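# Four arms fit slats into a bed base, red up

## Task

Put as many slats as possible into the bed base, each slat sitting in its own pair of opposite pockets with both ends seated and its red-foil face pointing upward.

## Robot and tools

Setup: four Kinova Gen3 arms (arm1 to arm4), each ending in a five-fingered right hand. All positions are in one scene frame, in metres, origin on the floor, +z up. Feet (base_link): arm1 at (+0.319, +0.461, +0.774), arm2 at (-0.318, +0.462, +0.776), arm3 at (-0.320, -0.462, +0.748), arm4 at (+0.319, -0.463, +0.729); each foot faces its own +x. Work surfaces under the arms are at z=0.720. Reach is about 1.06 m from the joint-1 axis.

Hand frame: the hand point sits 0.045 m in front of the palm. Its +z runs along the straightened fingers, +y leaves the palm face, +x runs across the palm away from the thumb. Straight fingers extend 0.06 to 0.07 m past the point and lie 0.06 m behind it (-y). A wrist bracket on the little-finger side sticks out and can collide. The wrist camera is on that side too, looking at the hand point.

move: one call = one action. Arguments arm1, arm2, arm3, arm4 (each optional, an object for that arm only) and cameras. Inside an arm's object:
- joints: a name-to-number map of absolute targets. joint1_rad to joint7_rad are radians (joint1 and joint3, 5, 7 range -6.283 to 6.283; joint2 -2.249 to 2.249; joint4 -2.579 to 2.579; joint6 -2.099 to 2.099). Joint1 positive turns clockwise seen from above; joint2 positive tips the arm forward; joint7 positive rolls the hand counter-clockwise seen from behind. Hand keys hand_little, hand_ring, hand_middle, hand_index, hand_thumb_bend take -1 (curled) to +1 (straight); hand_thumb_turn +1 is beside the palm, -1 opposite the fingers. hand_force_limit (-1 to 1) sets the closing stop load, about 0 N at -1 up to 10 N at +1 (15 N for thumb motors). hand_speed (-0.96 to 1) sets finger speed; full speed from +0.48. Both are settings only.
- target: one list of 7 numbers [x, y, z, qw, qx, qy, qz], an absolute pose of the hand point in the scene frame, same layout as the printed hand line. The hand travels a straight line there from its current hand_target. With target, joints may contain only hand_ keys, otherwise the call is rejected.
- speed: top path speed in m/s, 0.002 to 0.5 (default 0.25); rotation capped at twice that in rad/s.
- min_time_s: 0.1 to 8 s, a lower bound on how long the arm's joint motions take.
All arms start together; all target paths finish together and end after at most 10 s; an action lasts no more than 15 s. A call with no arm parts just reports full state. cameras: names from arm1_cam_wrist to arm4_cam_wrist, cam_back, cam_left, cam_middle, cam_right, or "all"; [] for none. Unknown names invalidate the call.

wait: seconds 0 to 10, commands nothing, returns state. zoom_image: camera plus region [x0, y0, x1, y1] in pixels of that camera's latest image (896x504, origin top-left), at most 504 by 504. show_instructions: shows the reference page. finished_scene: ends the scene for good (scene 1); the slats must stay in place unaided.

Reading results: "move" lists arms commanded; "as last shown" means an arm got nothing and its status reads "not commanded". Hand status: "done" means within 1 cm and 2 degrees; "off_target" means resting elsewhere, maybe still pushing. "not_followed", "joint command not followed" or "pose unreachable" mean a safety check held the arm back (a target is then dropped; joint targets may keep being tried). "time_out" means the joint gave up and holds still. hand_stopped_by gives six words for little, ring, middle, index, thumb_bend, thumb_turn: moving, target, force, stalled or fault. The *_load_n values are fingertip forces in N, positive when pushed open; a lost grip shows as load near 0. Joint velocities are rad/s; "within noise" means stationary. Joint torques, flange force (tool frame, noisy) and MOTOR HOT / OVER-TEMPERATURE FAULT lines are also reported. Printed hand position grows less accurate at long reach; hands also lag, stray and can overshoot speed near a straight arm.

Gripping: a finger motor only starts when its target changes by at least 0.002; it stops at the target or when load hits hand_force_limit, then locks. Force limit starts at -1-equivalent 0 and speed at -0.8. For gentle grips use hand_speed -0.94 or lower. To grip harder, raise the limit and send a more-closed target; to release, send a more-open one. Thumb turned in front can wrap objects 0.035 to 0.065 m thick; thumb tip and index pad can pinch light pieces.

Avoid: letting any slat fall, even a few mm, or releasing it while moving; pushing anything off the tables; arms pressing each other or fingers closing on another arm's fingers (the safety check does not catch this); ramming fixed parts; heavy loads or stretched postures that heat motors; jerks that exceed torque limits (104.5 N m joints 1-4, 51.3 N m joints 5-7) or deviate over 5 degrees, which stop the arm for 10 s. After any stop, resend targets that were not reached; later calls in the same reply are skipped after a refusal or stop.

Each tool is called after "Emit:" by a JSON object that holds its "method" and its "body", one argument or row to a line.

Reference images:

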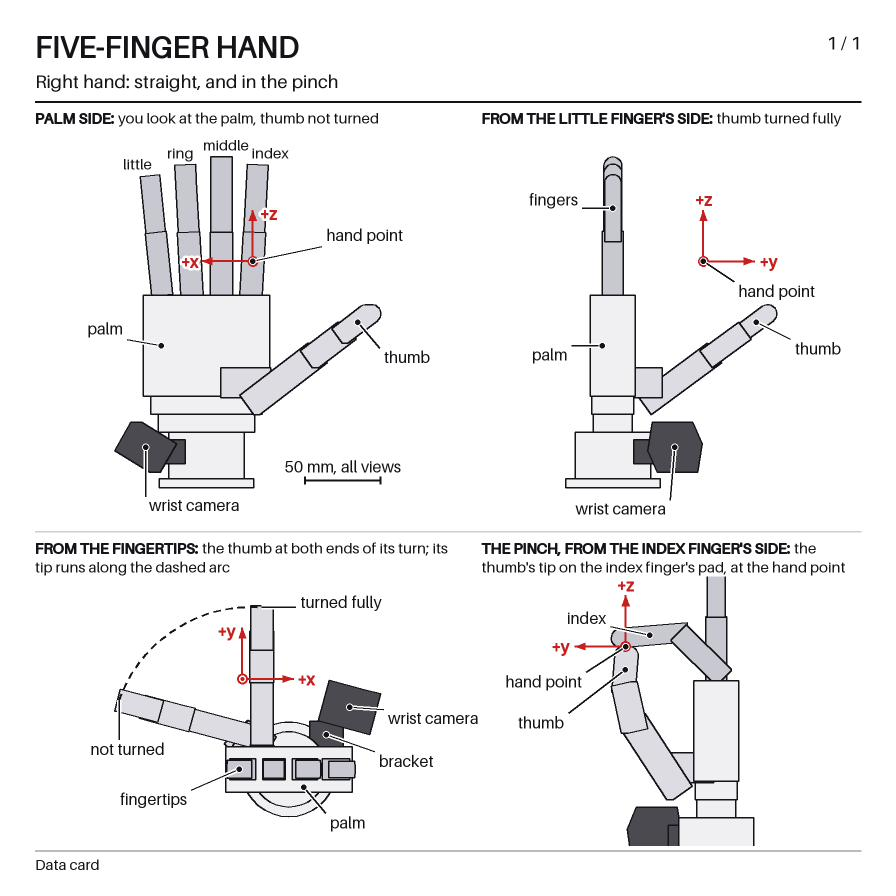

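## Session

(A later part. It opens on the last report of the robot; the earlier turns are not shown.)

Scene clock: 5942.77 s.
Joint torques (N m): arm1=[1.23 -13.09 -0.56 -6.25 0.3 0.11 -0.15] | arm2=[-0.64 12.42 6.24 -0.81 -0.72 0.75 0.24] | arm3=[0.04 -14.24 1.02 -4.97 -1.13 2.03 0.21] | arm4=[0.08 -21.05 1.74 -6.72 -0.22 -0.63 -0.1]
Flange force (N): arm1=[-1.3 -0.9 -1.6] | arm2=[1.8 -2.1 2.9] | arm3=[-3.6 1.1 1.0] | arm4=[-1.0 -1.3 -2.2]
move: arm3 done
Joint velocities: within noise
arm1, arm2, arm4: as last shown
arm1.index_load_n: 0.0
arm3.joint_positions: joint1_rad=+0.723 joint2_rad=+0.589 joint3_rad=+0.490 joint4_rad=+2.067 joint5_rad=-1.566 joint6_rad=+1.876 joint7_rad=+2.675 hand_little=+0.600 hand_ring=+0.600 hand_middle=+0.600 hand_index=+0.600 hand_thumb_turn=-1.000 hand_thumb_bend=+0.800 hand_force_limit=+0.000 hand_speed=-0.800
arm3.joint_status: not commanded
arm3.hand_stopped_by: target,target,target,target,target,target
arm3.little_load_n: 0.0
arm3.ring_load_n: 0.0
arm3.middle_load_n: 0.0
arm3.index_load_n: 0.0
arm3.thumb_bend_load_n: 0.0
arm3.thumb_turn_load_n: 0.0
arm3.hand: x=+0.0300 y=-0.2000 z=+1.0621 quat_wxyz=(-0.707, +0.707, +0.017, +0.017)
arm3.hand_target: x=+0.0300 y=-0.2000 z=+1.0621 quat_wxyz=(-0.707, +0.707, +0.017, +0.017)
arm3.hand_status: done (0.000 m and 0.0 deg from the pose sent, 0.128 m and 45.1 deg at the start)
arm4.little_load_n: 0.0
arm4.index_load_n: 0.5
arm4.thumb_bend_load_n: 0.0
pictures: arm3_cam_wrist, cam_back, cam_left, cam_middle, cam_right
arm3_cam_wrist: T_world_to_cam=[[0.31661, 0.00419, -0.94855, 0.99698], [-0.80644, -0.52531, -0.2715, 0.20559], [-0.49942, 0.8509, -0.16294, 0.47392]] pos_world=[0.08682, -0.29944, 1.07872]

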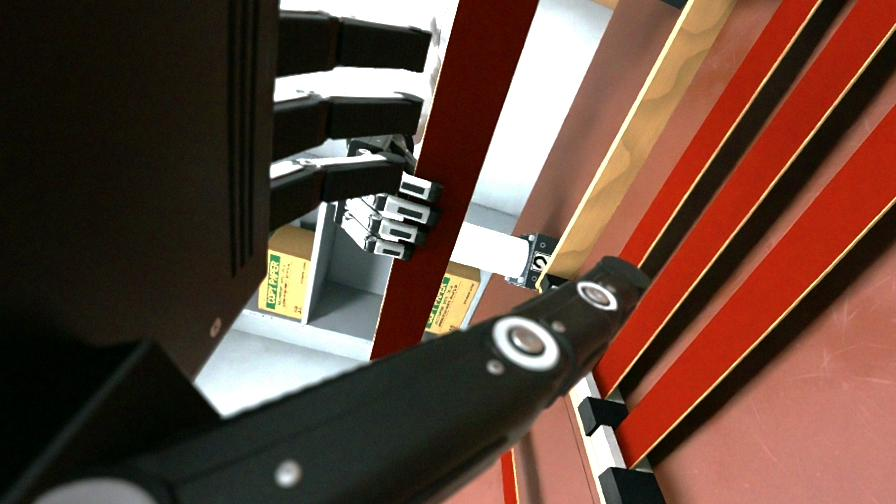

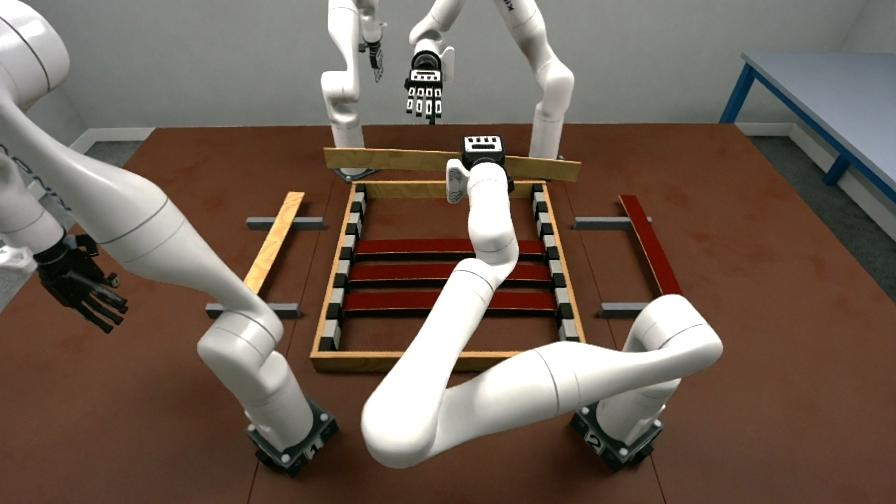

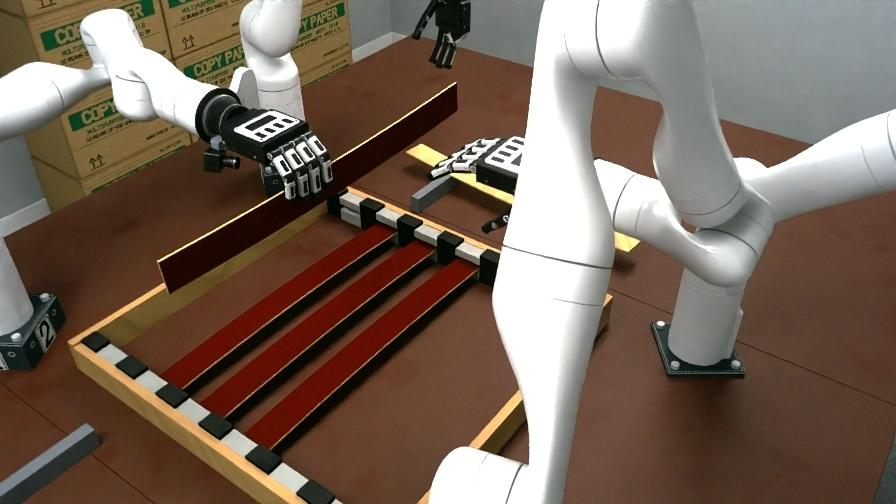

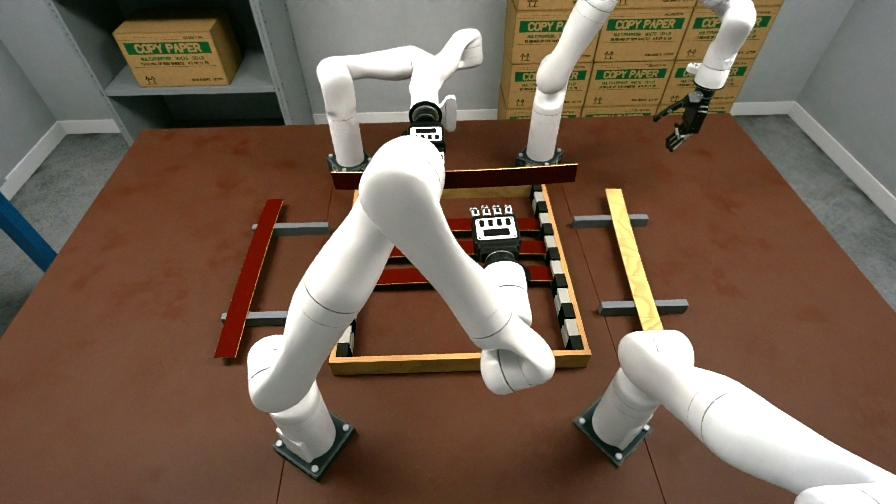

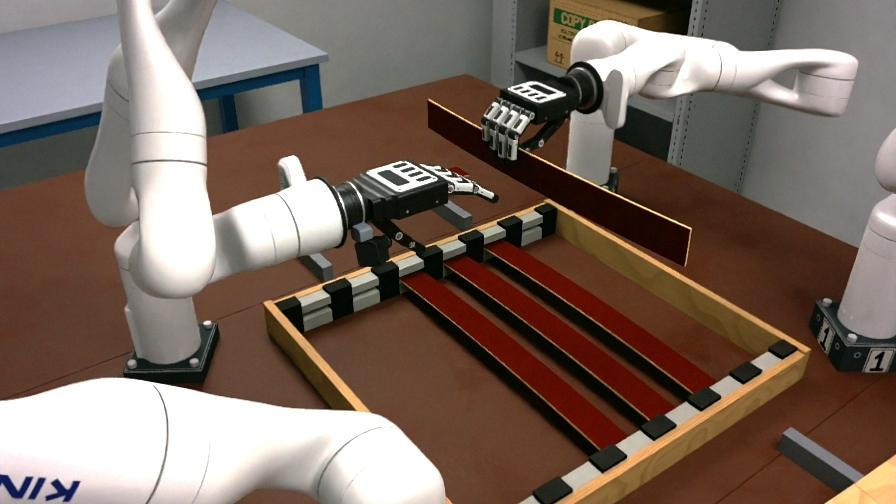

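Emit:
{"method": "move", "body": {
  "arm3": {"target": [0.03, -0.06, 1.0621, -0.70691, 0.70691, 0.01666, 0.01666], "speed": 0.15},
  "cameras": ["arm3_cam_wrist", "cam_right"]
}}

Scene clock: 5971.00 s.
Joint torques (N m): arm1=[1.23 -13.07 -0.55 -6.23 0.3 0.13 -0.17] | arm2=[-0.66 12.45 6.23 -0.78 -0.73 0.74 0.22] | arm3=[-0.07 -15.18 0.76 -6.12 -1.27 1.98 0.11] | arm4=[0.03 -21.02 1.75 -6.71 -0.22 -0.62 -0.09]
Flange force (N): arm1=[-1.2 -0.9 -1.6] | arm2=[1.7 -2.1 3.0] | arm3=[-4.4 1.7 -0.7] | arm4=[-1.0 -1.4 -2.2]
move: arm3 done
Joint velocities: within noise
arm1, arm2, arm4: as last shown
arm1.thumb_bend_load_n: -0.5
arm2.ring_load_n: 4.0
arm3.joint_positions: joint1_rad=+0.432 joint2_rad=+0.576 joint3_rad=+0.382 joint4_rad=+2.052 joint5_rad=-1.867 joint6_rad=+1.621 joint7_rad=+2.616 hand_little=+0.600 hand_ring=+0.600 hand_middle=+0.600 hand_index=+0.600 hand_thumb_turn=-1.000 hand_thumb_bend=+0.800 hand_force_limit=+0.000 hand_speed=-0.800
arm3.joint_status: not commanded
arm3.hand_stopped_by: target,target,target,target,target,target
arm3.little_load_n: 0.0
arm3.ring_load_n: 0.0
arm3.middle_load_n: 0.0
arm3.index_load_n: 0.0
arm3.thumb_bend_load_n: 0.0
arm3.thumb_turn_load_n: 0.5
arm3.hand: x=+0.0300 y=-0.0600 z=+1.0621 quat_wxyz=(-0.707, +0.707, +0.017, +0.017)
arm3.hand_target: x=+0.0300 y=-0.0600 z=+1.0621 quat_wxyz=(-0.707, +0.707, +0.017, +0.017)
arm3.hand_status: done (0.000 m and 0.0 deg from the pose sent, 0.140 m and 0.0 deg at the start)
arm4.index_load_n: 0.0
arm4.thumb_bend_load_n: -0.5
arm3_cam_wrist: T_world_to_cam=[[0.31661, 0.00419, -0.94855, 0.9964], [-0.80644, -0.52531, -0.2715, 0.27913], [-0.49942, 0.8509, -0.16294, 0.3548]] pos_world=[0.08682, -0.15944, 1.07872]

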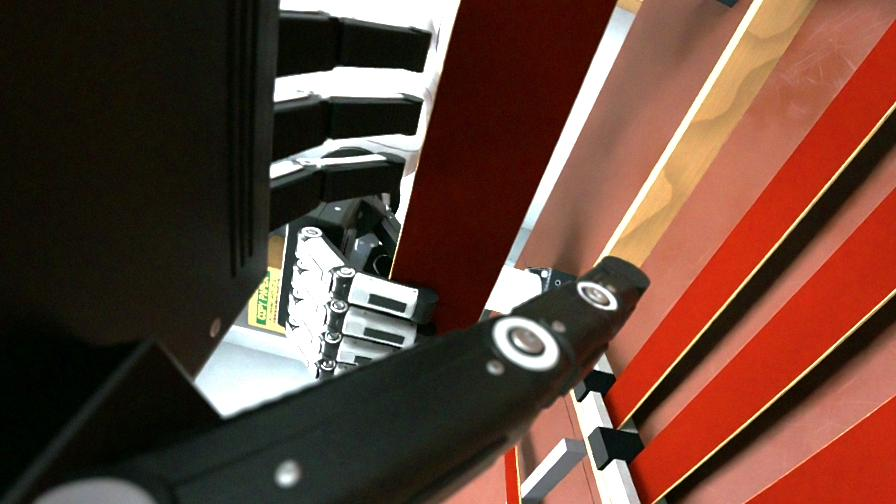

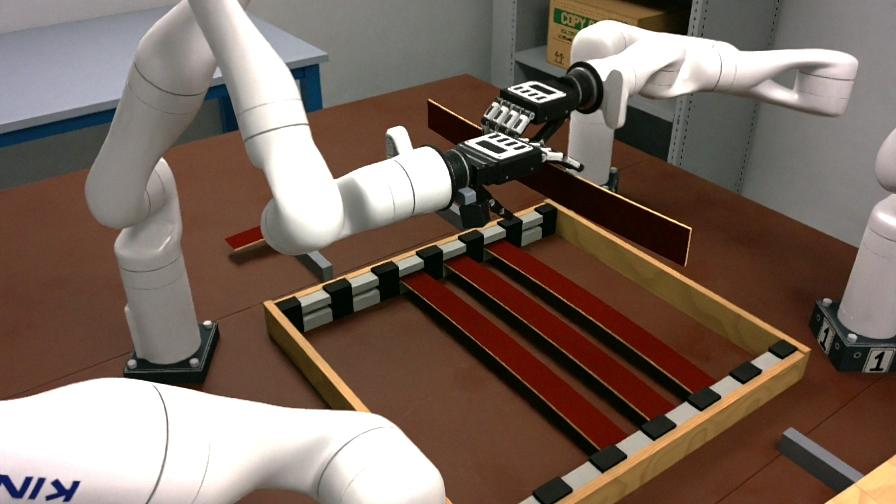

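Emit:
{"method": "move", "body": {
  "arm3": {"joints": {"hand_index": 0.85, "hand_middle": 0.85, "hand_ring": 0.85, "hand_little": 0.85, "hand_thumb_bend": 0.6}}
}}

Emit:
{"method": "move", "body": {
  "arm3": {"target": [0.03, -0.02, 1.0621, -0.70691, 0.70691, 0.01666, 0.01666], "speed": 0.08},
  "cameras": ["arm3_cam_wrist", "cam_right"]
}}

Scene clock: 5985.87 s.
Joint torques (N m): arm1=[1.26 -13.09 -0.54 -6.25 0.29 0.14 -0.16] | arm2=[-0.65 12.47 6.23 -0.81 -0.73 0.76 0.23] | arm3=[0.16 -15.19 0.76 -6.13 -1.3 1.98 0.16] | arm4=[0.03 -21.02 1.77 -6.74 -0.2 -0.62 -0.09]
Flange force (N): arm1=[-1.3 -0.9 -1.5] | arm2=[1.9 -2.0 3.0] | arm3=[-4.5 1.4 -0.3] | arm4=[-0.9 -1.4 -2.2]
move: arm3 done
Joint velocities: within noise
arm1, arm2, arm4: as last shown
arm1.thumb_bend_load_n: 0.0
arm3.joint_positions: joint1_rad=+0.432 joint2_rad=+0.576 joint3_rad=+0.382 joint4_rad=+2.052 joint5_rad=-1.867 joint6_rad=+1.621 joint7_rad=+2.616 hand_little=+0.850 hand_ring=+0.850 hand_middle=+0.850 hand_index=+0.850 hand_thumb_turn=-1.000 hand_thumb_bend=+0.600 hand_force_limit=+0.000 hand_speed=-0.800
arm3.joint_status: all done
arm3.hand_stopped_by: target,target,target,target,target,target
arm3.little_load_n: -0.5
arm3.ring_load_n: 0.0
arm3.middle_load_n: 0.0
arm3.index_load_n: 0.0
arm3.thumb_bend_load_n: 0.5
arm3.thumb_turn_load_n: 0.5
arm3.hand: x=+0.0300 y=-0.0600 z=+1.0621 quat_wxyz=(-0.707, +0.707, +0.017, +0.017)
arm3.hand_target: x=+0.0300 y=-0.0600 z=+1.0621 quat_wxyz=(-0.707, +0.707, +0.017, +0.017)
arm3.hand_status: not commanded
arm4.thumb_bend_load_n: 0.0
pictures: none

Scene clock: 5986.87 s.
Joint torques (N m): arm1=[1.28 -13.12 -0.56 -6.24 0.3 0.16 -0.15] | arm2=[-0.67 12.45 6.22 -0.81 -0.73 0.76 0.25] | arm3=[0.03 -15.73 0.8 -6.49 -1.33 1.97 0.16] | arm4=[0.07 -21.04 1.79 -6.78 -0.23 -0.6 -0.08]
Flange force (N): arm1=[-1.4 -1.0 -1.4] | arm2=[1.9 -2.1 3.0] | arm3=[-4.3 1.5 -0.9] | arm4=[-0.6 -1.4 -2.2]
move: arm3 done
Joint velocities: within noise
arm1, arm2, arm4: as last shown
arm2.ring_load_n: 3.5
arm2.thumb_bend_load_n: -0.5
arm3.joint_positions: joint1_rad=+0.357 joint2_rad=+0.586 joint3_rad=+0.352 joint4_rad=+2.017 joint5_rad=-1.946 joint6_rad=+1.548 joint7_rad=+2.600 hand_little=+0.850 hand_ring=+0.850 hand_middle=+0.850 hand_index=+0.850 hand_thumb_turn=-1.000 hand_thumb_bend=+0.600 hand_force_limit=+0.000 hand_speed=-0.800
arm3.joint_status: not commanded
arm3.hand_stopped_by: target,target,target,target,target,target
arm3.little_load_n: 0.0
arm3.ring_load_n: 0.0
arm3.middle_load_n: 0.0
arm3.index_load_n: 0.0
arm3.thumb_bend_load_n: 0.0
arm3.thumb_turn_load_n: 0.0
arm3.hand: x=+0.0300 y=-0.0200 z=+1.0621 quat_wxyz=(-0.707, +0.707, +0.017, +0.017)
arm3.hand_target: x=+0.0300 y=-0.0200 z=+1.0621 quat_wxyz=(-0.707, +0.707, +0.017, +0.017)
arm3.hand_status: done (0.000 m and 0.0 deg from the pose sent, 0.040 m and 0.0 deg at the start)
arm3_cam_wrist: T_world_to_cam=[[0.31661, 0.00419, -0.94855, 0.99623], [-0.80644, -0.52531, -0.2715, 0.30015], [-0.49942, 0.8509, -0.16294, 0.32076]] pos_world=[0.08682, -0.11944, 1.07872]

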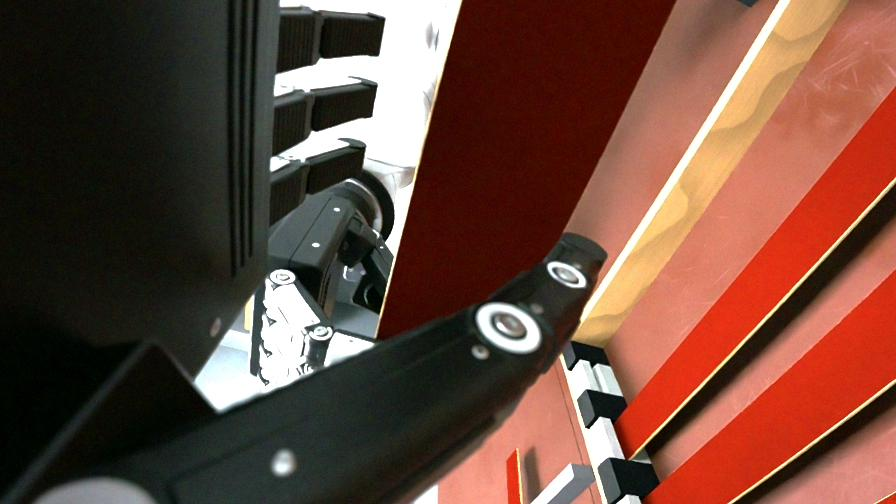

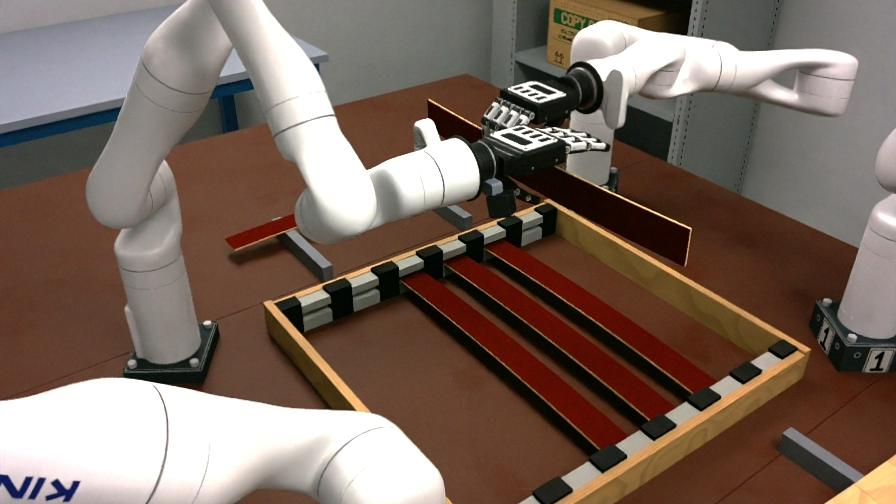

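Emit:
{"method": "move", "body": {
  "arm3": {"target": [0.03, -0.005, 1.0621, -0.70691, 0.70691, 0.01666, 0.01666], "speed": 0.04},
  "cameras": ["arm3_cam_wrist", "cam_middle", "cam_back"]
}}

Scene clock: 5995.63 s.
Joint torques (N m): arm1=[1.22 -13.04 -0.53 -6.23 0.28 0.12 -0.17] | arm2=[-0.67 12.46 6.25 -0.76 -0.7 0.77 0.24] | arm3=[-0.02 -15.97 0.65 -6.6 -1.38 1.96 0.16] | arm4=[0.05 -21 1.76 -6.74 -0.22 -0.63 -0.09]
Flange force (N): arm1=[-1.2 -0.8 -1.6] | arm2=[1.8 -1.9 3.1] | arm3=[-4.1 1.4 -1.3] | arm4=[-0.8 -1.4 -2.3]
move: arm3 done
Joint velocities: within noise
arm1, arm2: as last shown
arm1.ring_load_n: -0.5
arm2.middle_load_n: 7.5
arm2.thumb_bend_load_n: 0.0
arm3.joint_positions: joint1_rad=+0.331 joint2_rad=+0.592 joint3_rad=+0.342 joint4_rad=+2.001 joint5_rad=-1.973 joint6_rad=+1.521 joint7_rad=+2.594 hand_little=+0.850 hand_ring=+0.850 hand_middle=+0.850 hand_index=+0.850 hand_thumb_turn=-1.000 hand_thumb_bend=+0.600 hand_force_limit=+0.000 hand_speed=-0.800
arm3.joint_status: not commanded
arm3.hand_stopped_by: target,target,target,target,target,target
arm3.little_load_n: 0.0
arm3.ring_load_n: -0.5
arm3.middle_load_n: -0.5
arm3.index_load_n: -0.5
arm3.thumb_bend_load_n: 0.0
arm3.thumb_turn_load_n: 0.5
arm3.hand: x=+0.0300 y=-0.0050 z=+1.0621 quat_wxyz=(-0.707, +0.707, +0.017, +0.017)
arm3.hand_target: x=+0.0300 y=-0.0050 z=+1.0621 quat_wxyz=(-0.707, +0.707, +0.017, +0.017)
arm3.hand_status: done (0.000 m and 0.0 deg from the pose sent, 0.015 m and 0.0 deg at the start)
arm4.joint_positions: joint1_rad=+3.778 joint2_rad=+0.900 joint3_rad=+0.000 joint4_rad=+1.300 joint5_rad=+0.000 joint6_rad=+0.600 joint7_rad=-1.821 hand_little=+1.000 hand_ring=+1.000 hand_middle=+1.000 hand_index=+1.000 hand_thumb_turn=+1.000 hand_thumb_bend=+1.000 hand_force_limit=+0.000 hand_speed=-0.800
arm4.joint_status: not commanded
arm4.hand_stopped_by: target,target,target,target,target,target
arm4.little_load_n: -0.5
arm4.ring_load_n: 0.0
arm4.middle_load_n: 0.0
arm4.index_load_n: 0.0
arm4.thumb_bend_load_n: 0.0
arm4.thumb_turn_load_n: 0.0
arm4.hand: x=+0.3472 y=-1.1959 z=+0.8062 quat_wxyz=(-0.132, -0.777, -0.606, +0.111)
arm4.hand_target: x=+0.3472 y=-1.1959 z=+0.8062 quat_wxyz=(-0.132, -0.777, -0.606, +0.111)
arm4.hand_status: not commanded
pictures: arm3_cam_wrist, cam_back, cam_middle
arm3_cam_wrist: T_world_to_cam=[[0.31666, 0.00411, -0.94853, 0.99614], [-0.80642, -0.52533, -0.27149, 0.30802], [-0.49941, 0.85089, -0.16304, 0.3081]] pos_world=[0.08682, -0.10444, 1.07872]

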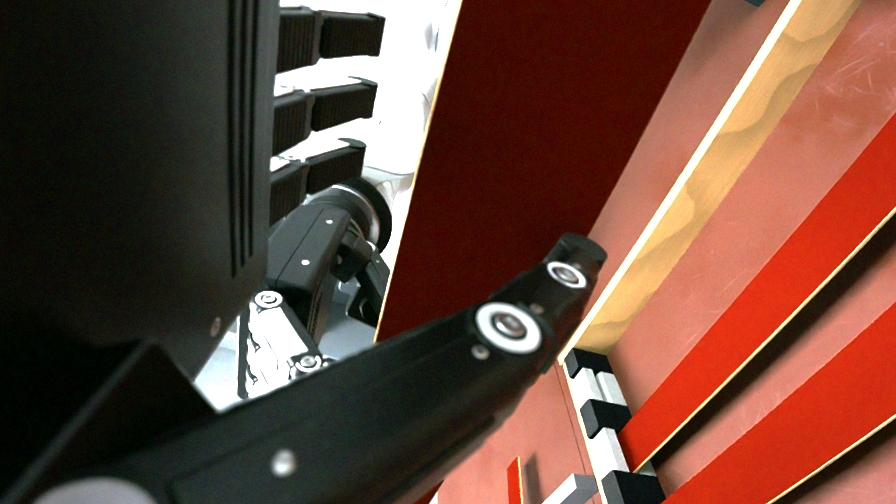

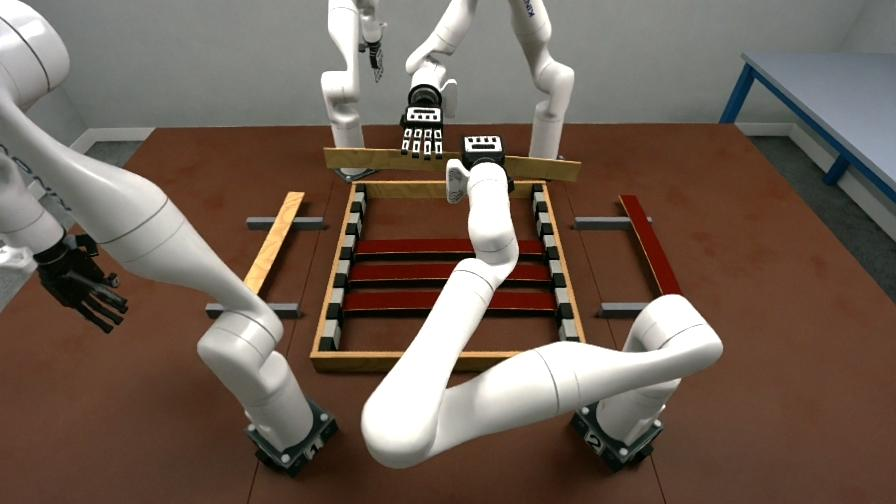

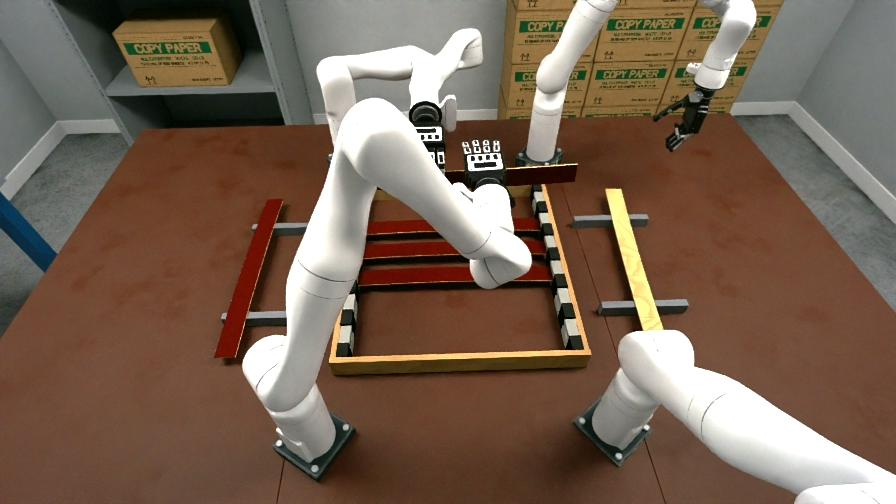

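Emit:
{"method": "move", "body": {
  "arm3": {"joints": {"hand_speed": -0.7, "hand_index": 0.0, "hand_middle": 0.0, "hand_ring": 0.0, "hand_little": 0.0, "hand_thumb_bend": 0.3}},
  "cameras": ["arm3_cam_wrist", "cam_back"]
}}

Emit:
{"method": "zoom_image", "body": {
  "camera": "cam_back",
  "region": [360, 80, 560, 200]
}}

Scene clock: 6007.77 s.
Joint torques (N m): arm1=[1.22 -13.08 -0.55 -6.22 0.28 0.15 -0.16] | arm2=[0.36 12.13 5.46 -0.81 -0.42 0.94 0.4] | arm3=[-0.98 -16.81 -0.16 -7.49 -1.74 2.46 0.13] | arm4=[0.06 -21 1.78 -6.73 -0.22 -0.64 -0.08]
Flange force (N): arm1=[-1.2 -0.9 -1.5] | arm2=[1.7 -3.5 0.2] | arm3=[-4.5 3.2 -4.0] | arm4=[-0.9 -1.3 -2.3]
move: arm3 done
Joint velocities: within noise
arm1, arm2, arm4: as last shown
arm1.ring_load_n: 0.0
arm2.little_load_n: 7.0
arm2.ring_load_n: 4.0
arm2.middle_load_n: 6.5
arm2.index_load_n: 8.0
arm3.joint_positions: joint1_rad=+0.331 joint2_rad=+0.592 joint3_rad=+0.342 joint4_rad=+2.001 joint5_rad=-1.973 joint6_rad=+1.521 joint7_rad=+2.594 hand_little=+0.000 hand_ring=+0.000 hand_middle=+0.000 hand_index=+0.000 hand_thumb_turn=-1.000 hand_thumb_bend=+0.302 hand_force_limit=+0.000 hand_speed=-0.700
arm3.joint_status: all done
arm3.hand_stopped_by: target,target,target,target,target,target
arm3.little_load_n: 0.0
arm3.ring_load_n: 0.0
arm3.middle_load_n: 0.0
arm3.index_load_n: 0.0
arm3.thumb_bend_load_n: 4.5
arm3.thumb_turn_load_n: 0.0
arm3.hand: x=+0.0300 y=-0.0050 z=+1.0621 quat_wxyz=(-0.707, +0.707, +0.017, +0.017)
arm3.hand_target: x=+0.0300 y=-0.0050 z=+1.0621 quat_wxyz=(-0.707, +0.707, +0.017, +0.017)
arm3.hand_status: not commanded
arm4.little_load_n: 0.0
arm3_cam_wrist: T_world_to_cam=[[0.31666, 0.00411, -0.94853, 0.99614], [-0.80642, -0.52533, -0.27149, 0.30802], [-0.49941, 0.85089, -0.16304, 0.3081]] pos_world=[0.08682, -0.10444, 1.07872]

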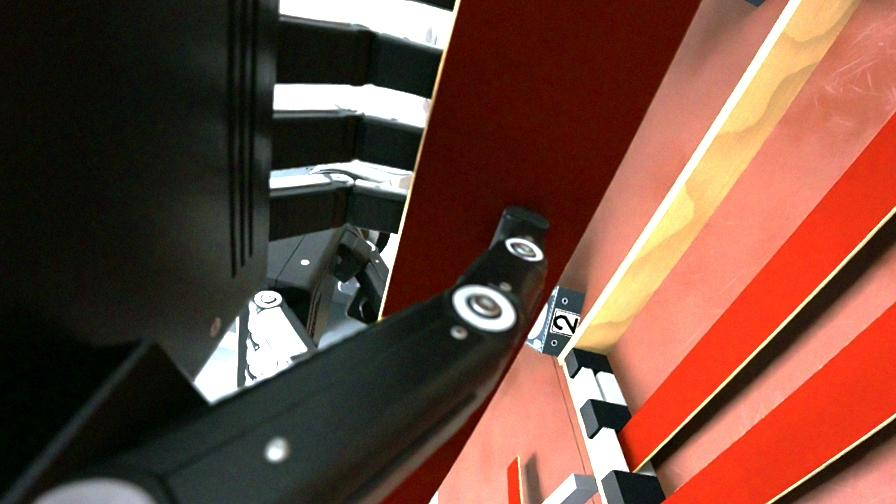

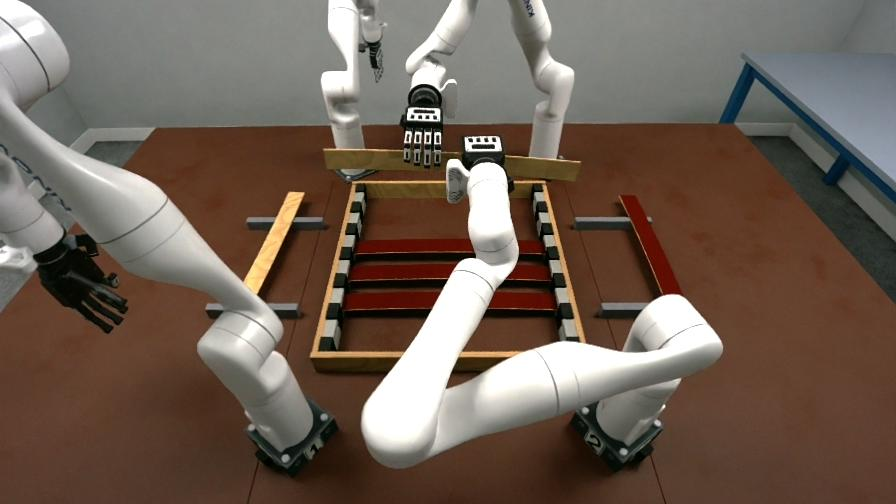

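Scaled by 2.520 from the camera's image (finer frame: 1280x720).

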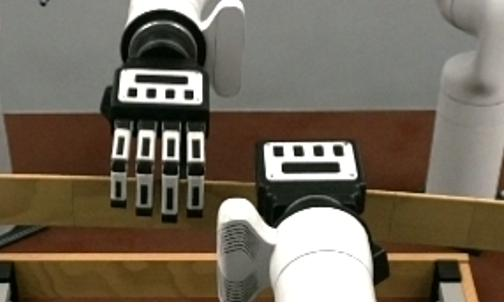

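Emit:
{"method": "move", "body": {
  "arm3": {"joints": {"hand_thumb_bend": 0.5}}
}}

Emit:
{"method": "move", "body": {
  "arm3": {"target": [0.03, -0.0135, 1.0621, -0.70691, 0.70691, 0.01666, 0.01666], "speed": 0.03}
}}

Emit:
{"method": "move", "body": {
  "arm3": {"joints": {"hand_thumb_bend": 0.04}},
  "cameras": ["arm3_cam_wrist"]
}}

Scene clock: 6026.80 s.
Joint torques (N m): arm1=[1.24 -13.08 -0.56 -6.27 0.3 0.15 -0.19] | arm2=[-0.62 12.45 6.22 -0.77 -0.72 0.74 0.24] | arm3=[0.09 -15.99 0.7 -6.65 -1.33 1.98 0.12] | arm4=[0.04 -21.02 1.75 -6.74 -0.19 -0.62 -0.08]
Flange force (N): arm1=[-1.2 -0.8 -1.5] | arm2=[1.6 -2.1 2.9] | arm3=[-4.4 1.5 -1.1] | arm4=[-0.8 -1.4 -2.2]
move: arm3 done
Joint velocities: within noise
arm1, arm4: as last shown
arm2.joint_positions: joint1_rad=-4.437 joint2_rad=-1.563 joint3_rad=+4.896 joint4_rad=+2.321 joint5_rad=+0.393 joint6_rad=-0.471 joint7_rad=-1.853 hand_little=-0.231 hand_ring=-0.188 hand_middle=-0.171 hand_index=-0.146 hand_thumb_turn=-1.000 hand_thumb_bend=+0.040 hand_force_limit=+0.300 hand_speed=-0.920
arm2.joint_status: not commanded
arm2.hand_stopped_by: force,force,force,force,target,target
arm2.little_load_n: 4.0
arm2.ring_load_n: 3.5
arm2.middle_load_n: 7.5
arm2.index_load_n: 10.5
arm2.thumb_bend_load_n: 0.0
arm2.thumb_turn_load_n: 0.0
arm2.hand: x=-0.0300 y=+0.0000 z=+1.0600 quat_wxyz=(+0.000, +0.000, -0.707, +0.707)
arm2.hand_target: x=-0.0300 y=+0.0000 z=+1.0600 quat_wxyz=(+0.000, +0.000, -0.707, +0.707)
arm2.hand_status: not commanded
arm3.joint_positions: joint1_rad=+0.331 joint2_rad=+0.592 joint3_rad=+0.342 joint4_rad=+2.001 joint5_rad=-1.973 joint6_rad=+1.521 joint7_rad=+2.594 hand_little=+0.000 hand_ring=+0.000 hand_middle=+0.000 hand_index=+0.000 hand_thumb_turn=-1.000 hand_thumb_bend=+0.500 hand_force_limit=+0.000 hand_speed=-0.700
arm3.joint_status: all done
arm3.hand_stopped_by: target,target,target,target,target,target
arm3.little_load_n: 0.0
arm3.ring_load_n: 0.0
arm3.middle_load_n: 0.0
arm3.index_load_n: 0.0
arm3.thumb_bend_load_n: 0.0
arm3.thumb_turn_load_n: 0.0
arm3.hand: x=+0.0300 y=-0.0050 z=+1.0622 quat_wxyz=(-0.707, +0.707, +0.017, +0.017)
arm3.hand_target: x=+0.0300 y=-0.0050 z=+1.0621 quat_wxyz=(-0.707, +0.707, +0.017, +0.017)
arm3.hand_status: not commanded
arm4.thumb_bend_load_n: -0.5
pictures: none

Scene clock: 6027.77 s.
Joint torques (N m): arm1=[1.23 -13.09 -0.54 -6.22 0.28 0.14 -0.17] | arm2=[-0.63 12.47 6.21 -0.78 -0.75 0.75 0.2] | arm3=[0.06 -15.88 0.77 -6.58 -1.37 1.96 0.14] | arm4=[0.05 -21.05 1.76 -6.75 -0.2 -0.62 -0.09]
Flange force (N): arm1=[-1.2 -1.0 -1.6] | arm2=[1.8 -2.2 2.9] | arm3=[-4.4 1.6 -1.1] | arm4=[-0.9 -1.4 -2.2]
move: arm3 done
Joint velocities: within noise
arm1.joint_positions: joint1_rad=-1.860 joint2_rad=+0.371 joint3_rad=+0.018 joint4_rad=+1.790 joint5_rad=-0.002 joint6_rad=+0.996 joint7_rad=+0.210 hand_little=-1.000 hand_ring=+0.600 hand_middle=+0.600 hand_index=+0.600 hand_thumb_turn=-1.000 hand_thumb_bend=+0.800 hand_force_limit=+0.300 hand_speed=-0.600
arm1.joint_status: not commanded
arm1.hand_stopped_by: target,target,target,target,target,target
arm1.little_load_n: 0.0
arm1.ring_load_n: 0.0
arm1.middle_load_n: 0.0
arm1.index_load_n: 0.0
arm1.thumb_bend_load_n: 0.0
arm1.thumb_turn_load_n: 0.0
arm1.hand: x=+0.6369 y=+0.3335 z=+0.9572 quat_wxyz=(+0.010, +0.649, -0.761, +0.001)
arm1.hand_target: x=+0.6369 y=+0.3335 z=+0.9572 quat_wxyz=(+0.010, +0.649, -0.761, +0.001)
arm1.hand_status: not commanded
arm2, arm4: as last shown
arm2.middle_load_n: 8.0
arm3.joint_positions: joint1_rad=+0.346 joint2_rad=+0.589 joint3_rad=+0.348 joint4_rad=+2.010 joint5_rad=-1.958 joint6_rad=+1.536 joint7_rad=+2.597 hand_little=+0.000 hand_ring=+0.000 hand_middle=+0.000 hand_index=+0.000 hand_thumb_turn=-1.000 hand_thumb_bend=+0.500 hand_force_limit=+0.000 hand_speed=-0.700
arm3.joint_status: not commanded
arm3.hand_stopped_by: target,target,target,target,target,target
arm3.little_load_n: 0.0
arm3.ring_load_n: 0.0
arm3.middle_load_n: 0.0
arm3.index_load_n: 0.0
arm3.thumb_bend_load_n: 0.0
arm3.thumb_turn_load_n: 0.0
arm3.hand: x=+0.0300 y=-0.0135 z=+1.0621 quat_wxyz=(-0.707, +0.707, +0.017, +0.017)
arm3.hand_target: x=+0.0300 y=-0.0135 z=+1.0621 quat_wxyz=(-0.707, +0.707, +0.017, +0.017)
arm3.hand_status: done (0.000 m and 0.0 deg from the pose sent, 0.009 m and 0.0 deg at the start)
arm4.thumb_bend_load_n: 0.0
pictures: none

Scene clock: 6029.33 s.
Joint torques (N m): arm1=[1.2 -13.07 -0.54 -6.21 0.29 0.15 -0.19] | arm2=[-0.66 12.46 6.24 -0.79 -0.73 0.74 0.23] | arm3=[0.06 -15.83 0.75 -6.59 -1.36 1.96 0.15] | arm4=[0.07 -21 1.79 -6.74 -0.22 -0.63 -0.1]
Flange force (N): arm1=[-1.1 -0.9 -1.6] | arm2=[1.7 -2.0 3.0] | arm3=[-4.4 1.5 -1.1] | arm4=[-0.9 -1.4 -2.3]
move: arm3 done
Joint velocities: within noise
arm1, arm2, arm4: as last shown
arm1.thumb_bend_load_n: -0.5
arm2.middle_load_n: 7.5
arm3.joint_positions: joint1_rad=+0.346 joint2_rad=+0.589 joint3_rad=+0.348 joint4_rad=+2.010 joint5_rad=-1.958 joint6_rad=+1.536 joint7_rad=+2.597 hand_little=+0.000 hand_ring=+0.000 hand_middle=+0.000 hand_index=+0.000 hand_thumb_turn=-1.000 hand_thumb_bend=+0.040 hand_force_limit=+0.000 hand_speed=-0.700
arm3.joint_status: all done
arm3.hand_stopped_by: target,target,target,target,target,target
arm3.little_load_n: 0.0
arm3.ring_load_n: -0.5
arm3.middle_load_n: 0.0
arm3.index_load_n: 0.0
arm3.thumb_bend_load_n: 0.0
arm3.thumb_turn_load_n: 0.0
arm3.hand: x=+0.0300 y=-0.0135 z=+1.0621 quat_wxyz=(-0.707, +0.707, +0.017, +0.017)
arm3.hand_target: x=+0.0300 y=-0.0135 z=+1.0621 quat_wxyz=(-0.707, +0.707, +0.017, +0.017)
arm3.hand_status: not commanded
arm4.thumb_bend_load_n: -0.5
arm3_cam_wrist: T_world_to_cam=[[0.31661, 0.00419, -0.94855, 0.9962], [-0.80644, -0.52531, -0.2715, 0.30356], [-0.49942, 0.8509, -0.16294, 0.31523]] pos_world=[0.08682, -0.11294, 1.07872]

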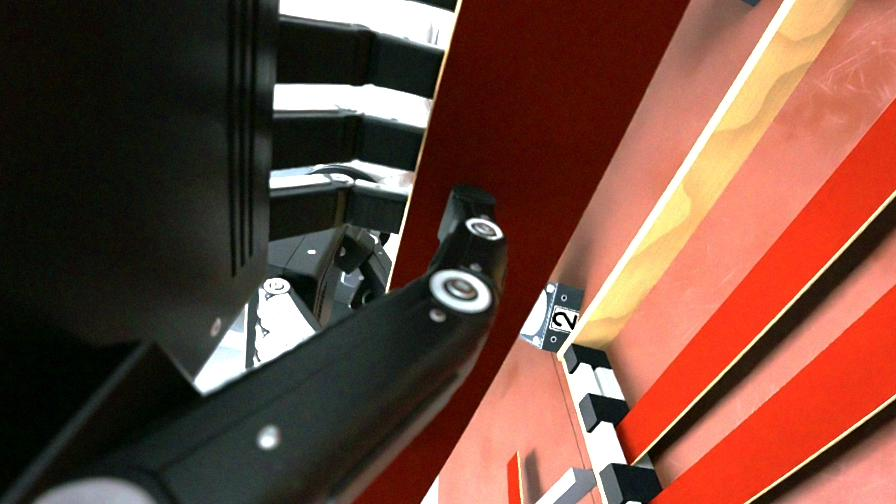

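Emit:
{"method": "move", "body": {
  "arm3": {"joints": {"hand_force_limit": -0.5, "hand_speed": -0.94, "hand_index": -0.45, "hand_middle": -0.45, "hand_ring": -0.45, "hand_little": -0.45}},
  "cameras": ["arm3_cam_wrist"]
}}

Scene clock: 6038.20 s.
Joint torques (N m): arm1=[1.28 -13.05 -0.57 -6.22 0.3 0.16 -0.17] | arm2=[-1.22 12.69 6.82 -0.7 -0.96 0.63 0.11] | arm3=[0.98 -15.31 1.56 -6.1 -1.35 1.5 0.22] | arm4=[0.05 -21.04 1.78 -6.75 -0.23 -0.64 -0.1]
Flange force (N): arm1=[-1.3 -0.9 -1.5] | arm2=[1.4 -1.1 4.6] | arm3=[-4.5 0.3 0.7] | arm4=[-0.9 -1.4 -2.2]
move: arm3 off_target
Joint velocities: within noise
arm1, arm2, arm4: as last shown
arm1.thumb_bend_load_n: 0.0
arm2.little_load_n: 0.5
arm2.ring_load_n: 2.0
arm2.middle_load_n: 9.0
arm2.index_load_n: 13.5
arm3.joint_positions: joint1_rad=+0.346 joint2_rad=+0.589 joint3_rad=+0.348 joint4_rad=+2.010 joint5_rad=-1.958 joint6_rad=+1.536 joint7_rad=+2.597 hand_little=-0.213 hand_ring=-0.191 hand_middle=-0.163 hand_index=-0.123 hand_thumb_turn=-1.000 hand_thumb_bend=+0.040 hand_force_limit=-0.500 hand_speed=-0.940
arm3.joint_status: hand_little off_target (ended at -0.213, target -0.450); hand_ring off_target (ended at -0.191, target -0.450); hand_middle off_target (ended at -0.163, target -0.450); hand_index off_target (ended at -0.123, target -0.450); the others done
arm3.hand_stopped_by: force,force,force,force,target,target
arm3.little_load_n: 2.5
arm3.ring_load_n: 3.0
arm3.middle_load_n: 0.5
arm3.index_load_n: 0.0
arm3.thumb_bend_load_n: 0.5
arm3.thumb_turn_load_n: 0.0
arm3.hand: x=+0.0300 y=-0.0135 z=+1.0621 quat_wxyz=(-0.707, +0.707, +0.017, +0.017)
arm3.hand_target: x=+0.0300 y=-0.0135 z=+1.0621 quat_wxyz=(-0.707, +0.707, +0.017, +0.017)
arm3.hand_status: not commanded
arm4.little_load_n: 0.5
arm4.thumb_bend_load_n: 0.0
arm3_cam_wrist: T_world_to_cam=[[0.31661, 0.00419, -0.94855, 0.9962], [-0.80644, -0.52531, -0.2715, 0.30356], [-0.49942, 0.8509, -0.16294, 0.31523]] pos_world=[0.08682, -0.11294, 1.07872]

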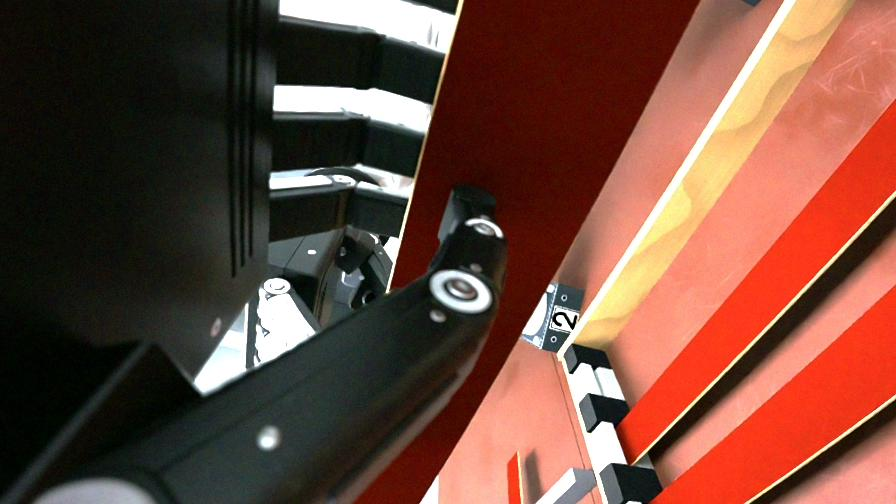

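Emit:
{"method": "move", "body": {
  "arm3": {"joints": {"hand_force_limit": 0.3, "hand_speed": -0.92, "hand_index": -0.5, "hand_middle": -0.5, "hand_ring": -0.5, "hand_little": -0.5}},
  "cameras": ["arm3_cam_wrist"]
}}

Scene clock: 6047.13 s.
Joint torques (N m): arm1=[1.26 -13.03 -0.52 -6.23 0.28 0.13 -0.15] | arm2=[-1.34 12.79 7.55 -0.8 -1.17 0.71 0.13] | arm3=[1.23 -14.73 1.9 -5.84 -1.27 1.15 0.33] | arm4=[0.06 -21.01 1.78 -6.74 -0.21 -0.61 -0.08]
Flange force (N): arm1=[-1.4 -0.8 -1.6] | arm2=[1.3 0.2 4.9] | arm3=[-4.5 -0.9 1.0] | arm4=[-0.8 -1.4 -2.2]
move: arm3 off_target
Joint velocities: within noise
arm1, arm2, arm4: as last shown
arm2.joint_positions: joint1_rad=-4.437 joint2_rad=-1.563 joint3_rad=+4.896 joint4_rad=+2.321 joint5_rad=+0.393 joint6_rad=-0.471 joint7_rad=-1.853 hand_little=-0.232 hand_ring=-0.188 hand_middle=-0.171 hand_index=-0.146 hand_thumb_turn=-1.000 hand_thumb_bend=+0.040 hand_force_limit=+0.300 hand_speed=-0.920
arm2.little_load_n: 0.0
arm2.ring_load_n: 1.0
arm2.middle_load_n: 8.5
arm2.index_load_n: 15.0
arm3.joint_positions: joint1_rad=+0.346 joint2_rad=+0.589 joint3_rad=+0.348 joint4_rad=+2.010 joint5_rad=-1.958 joint6_rad=+1.536 joint7_rad=+2.597 hand_little=-0.249 hand_ring=-0.211 hand_middle=-0.183 hand_index=-0.158 hand_thumb_turn=-1.000 hand_thumb_bend=+0.040 hand_force_limit=+0.300 hand_speed=-0.920
arm3.joint_status: hand_little off_target (ended at -0.249, target -0.500); hand_ring off_target (ended at -0.211, target -0.500); hand_middle off_target (ended at -0.183, target -0.500); hand_index off_target (ended at -0.158, target -0.500); the others done
arm3.hand_stopped_by: force,force,force,force,target,target
arm3.little_load_n: 7.5
arm3.ring_load_n: 7.0
arm3.middle_load_n: 6.0
arm3.index_load_n: 8.0
arm3.thumb_bend_load_n: 2.0
arm3.thumb_turn_load_n: 0.5
arm3.hand: x=+0.0300 y=-0.0135 z=+1.0621 quat_wxyz=(-0.707, +0.707, +0.017, +0.017)
arm3.hand_target: x=+0.0300 y=-0.0135 z=+1.0621 quat_wxyz=(-0.707, +0.707, +0.017, +0.017)
arm3.hand_status: not commanded
arm4.little_load_n: 0.0
arm4.middle_load_n: -0.5
arm4.thumb_bend_load_n: -0.5
arm3_cam_wrist: T_world_to_cam=[[0.31661, 0.00419, -0.94855, 0.9962], [-0.80644, -0.52531, -0.2715, 0.30356], [-0.49942, 0.8509, -0.16294, 0.31523]] pos_world=[0.08682, -0.11294, 1.07872]

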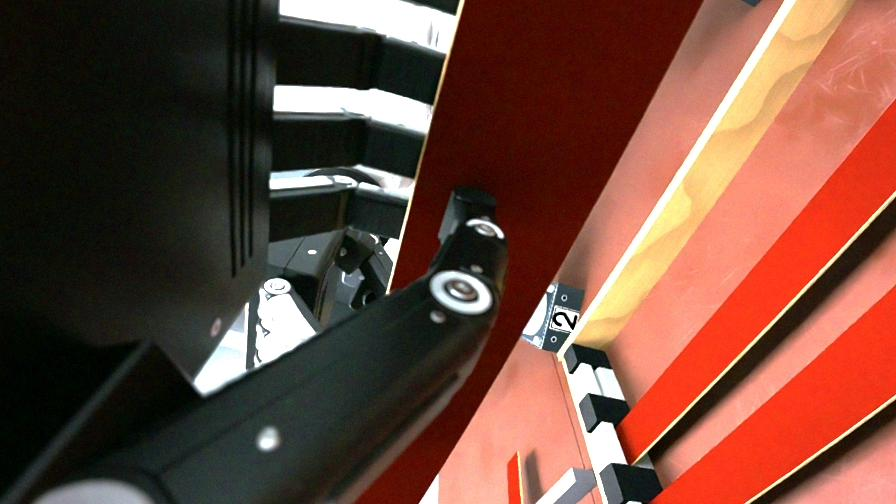

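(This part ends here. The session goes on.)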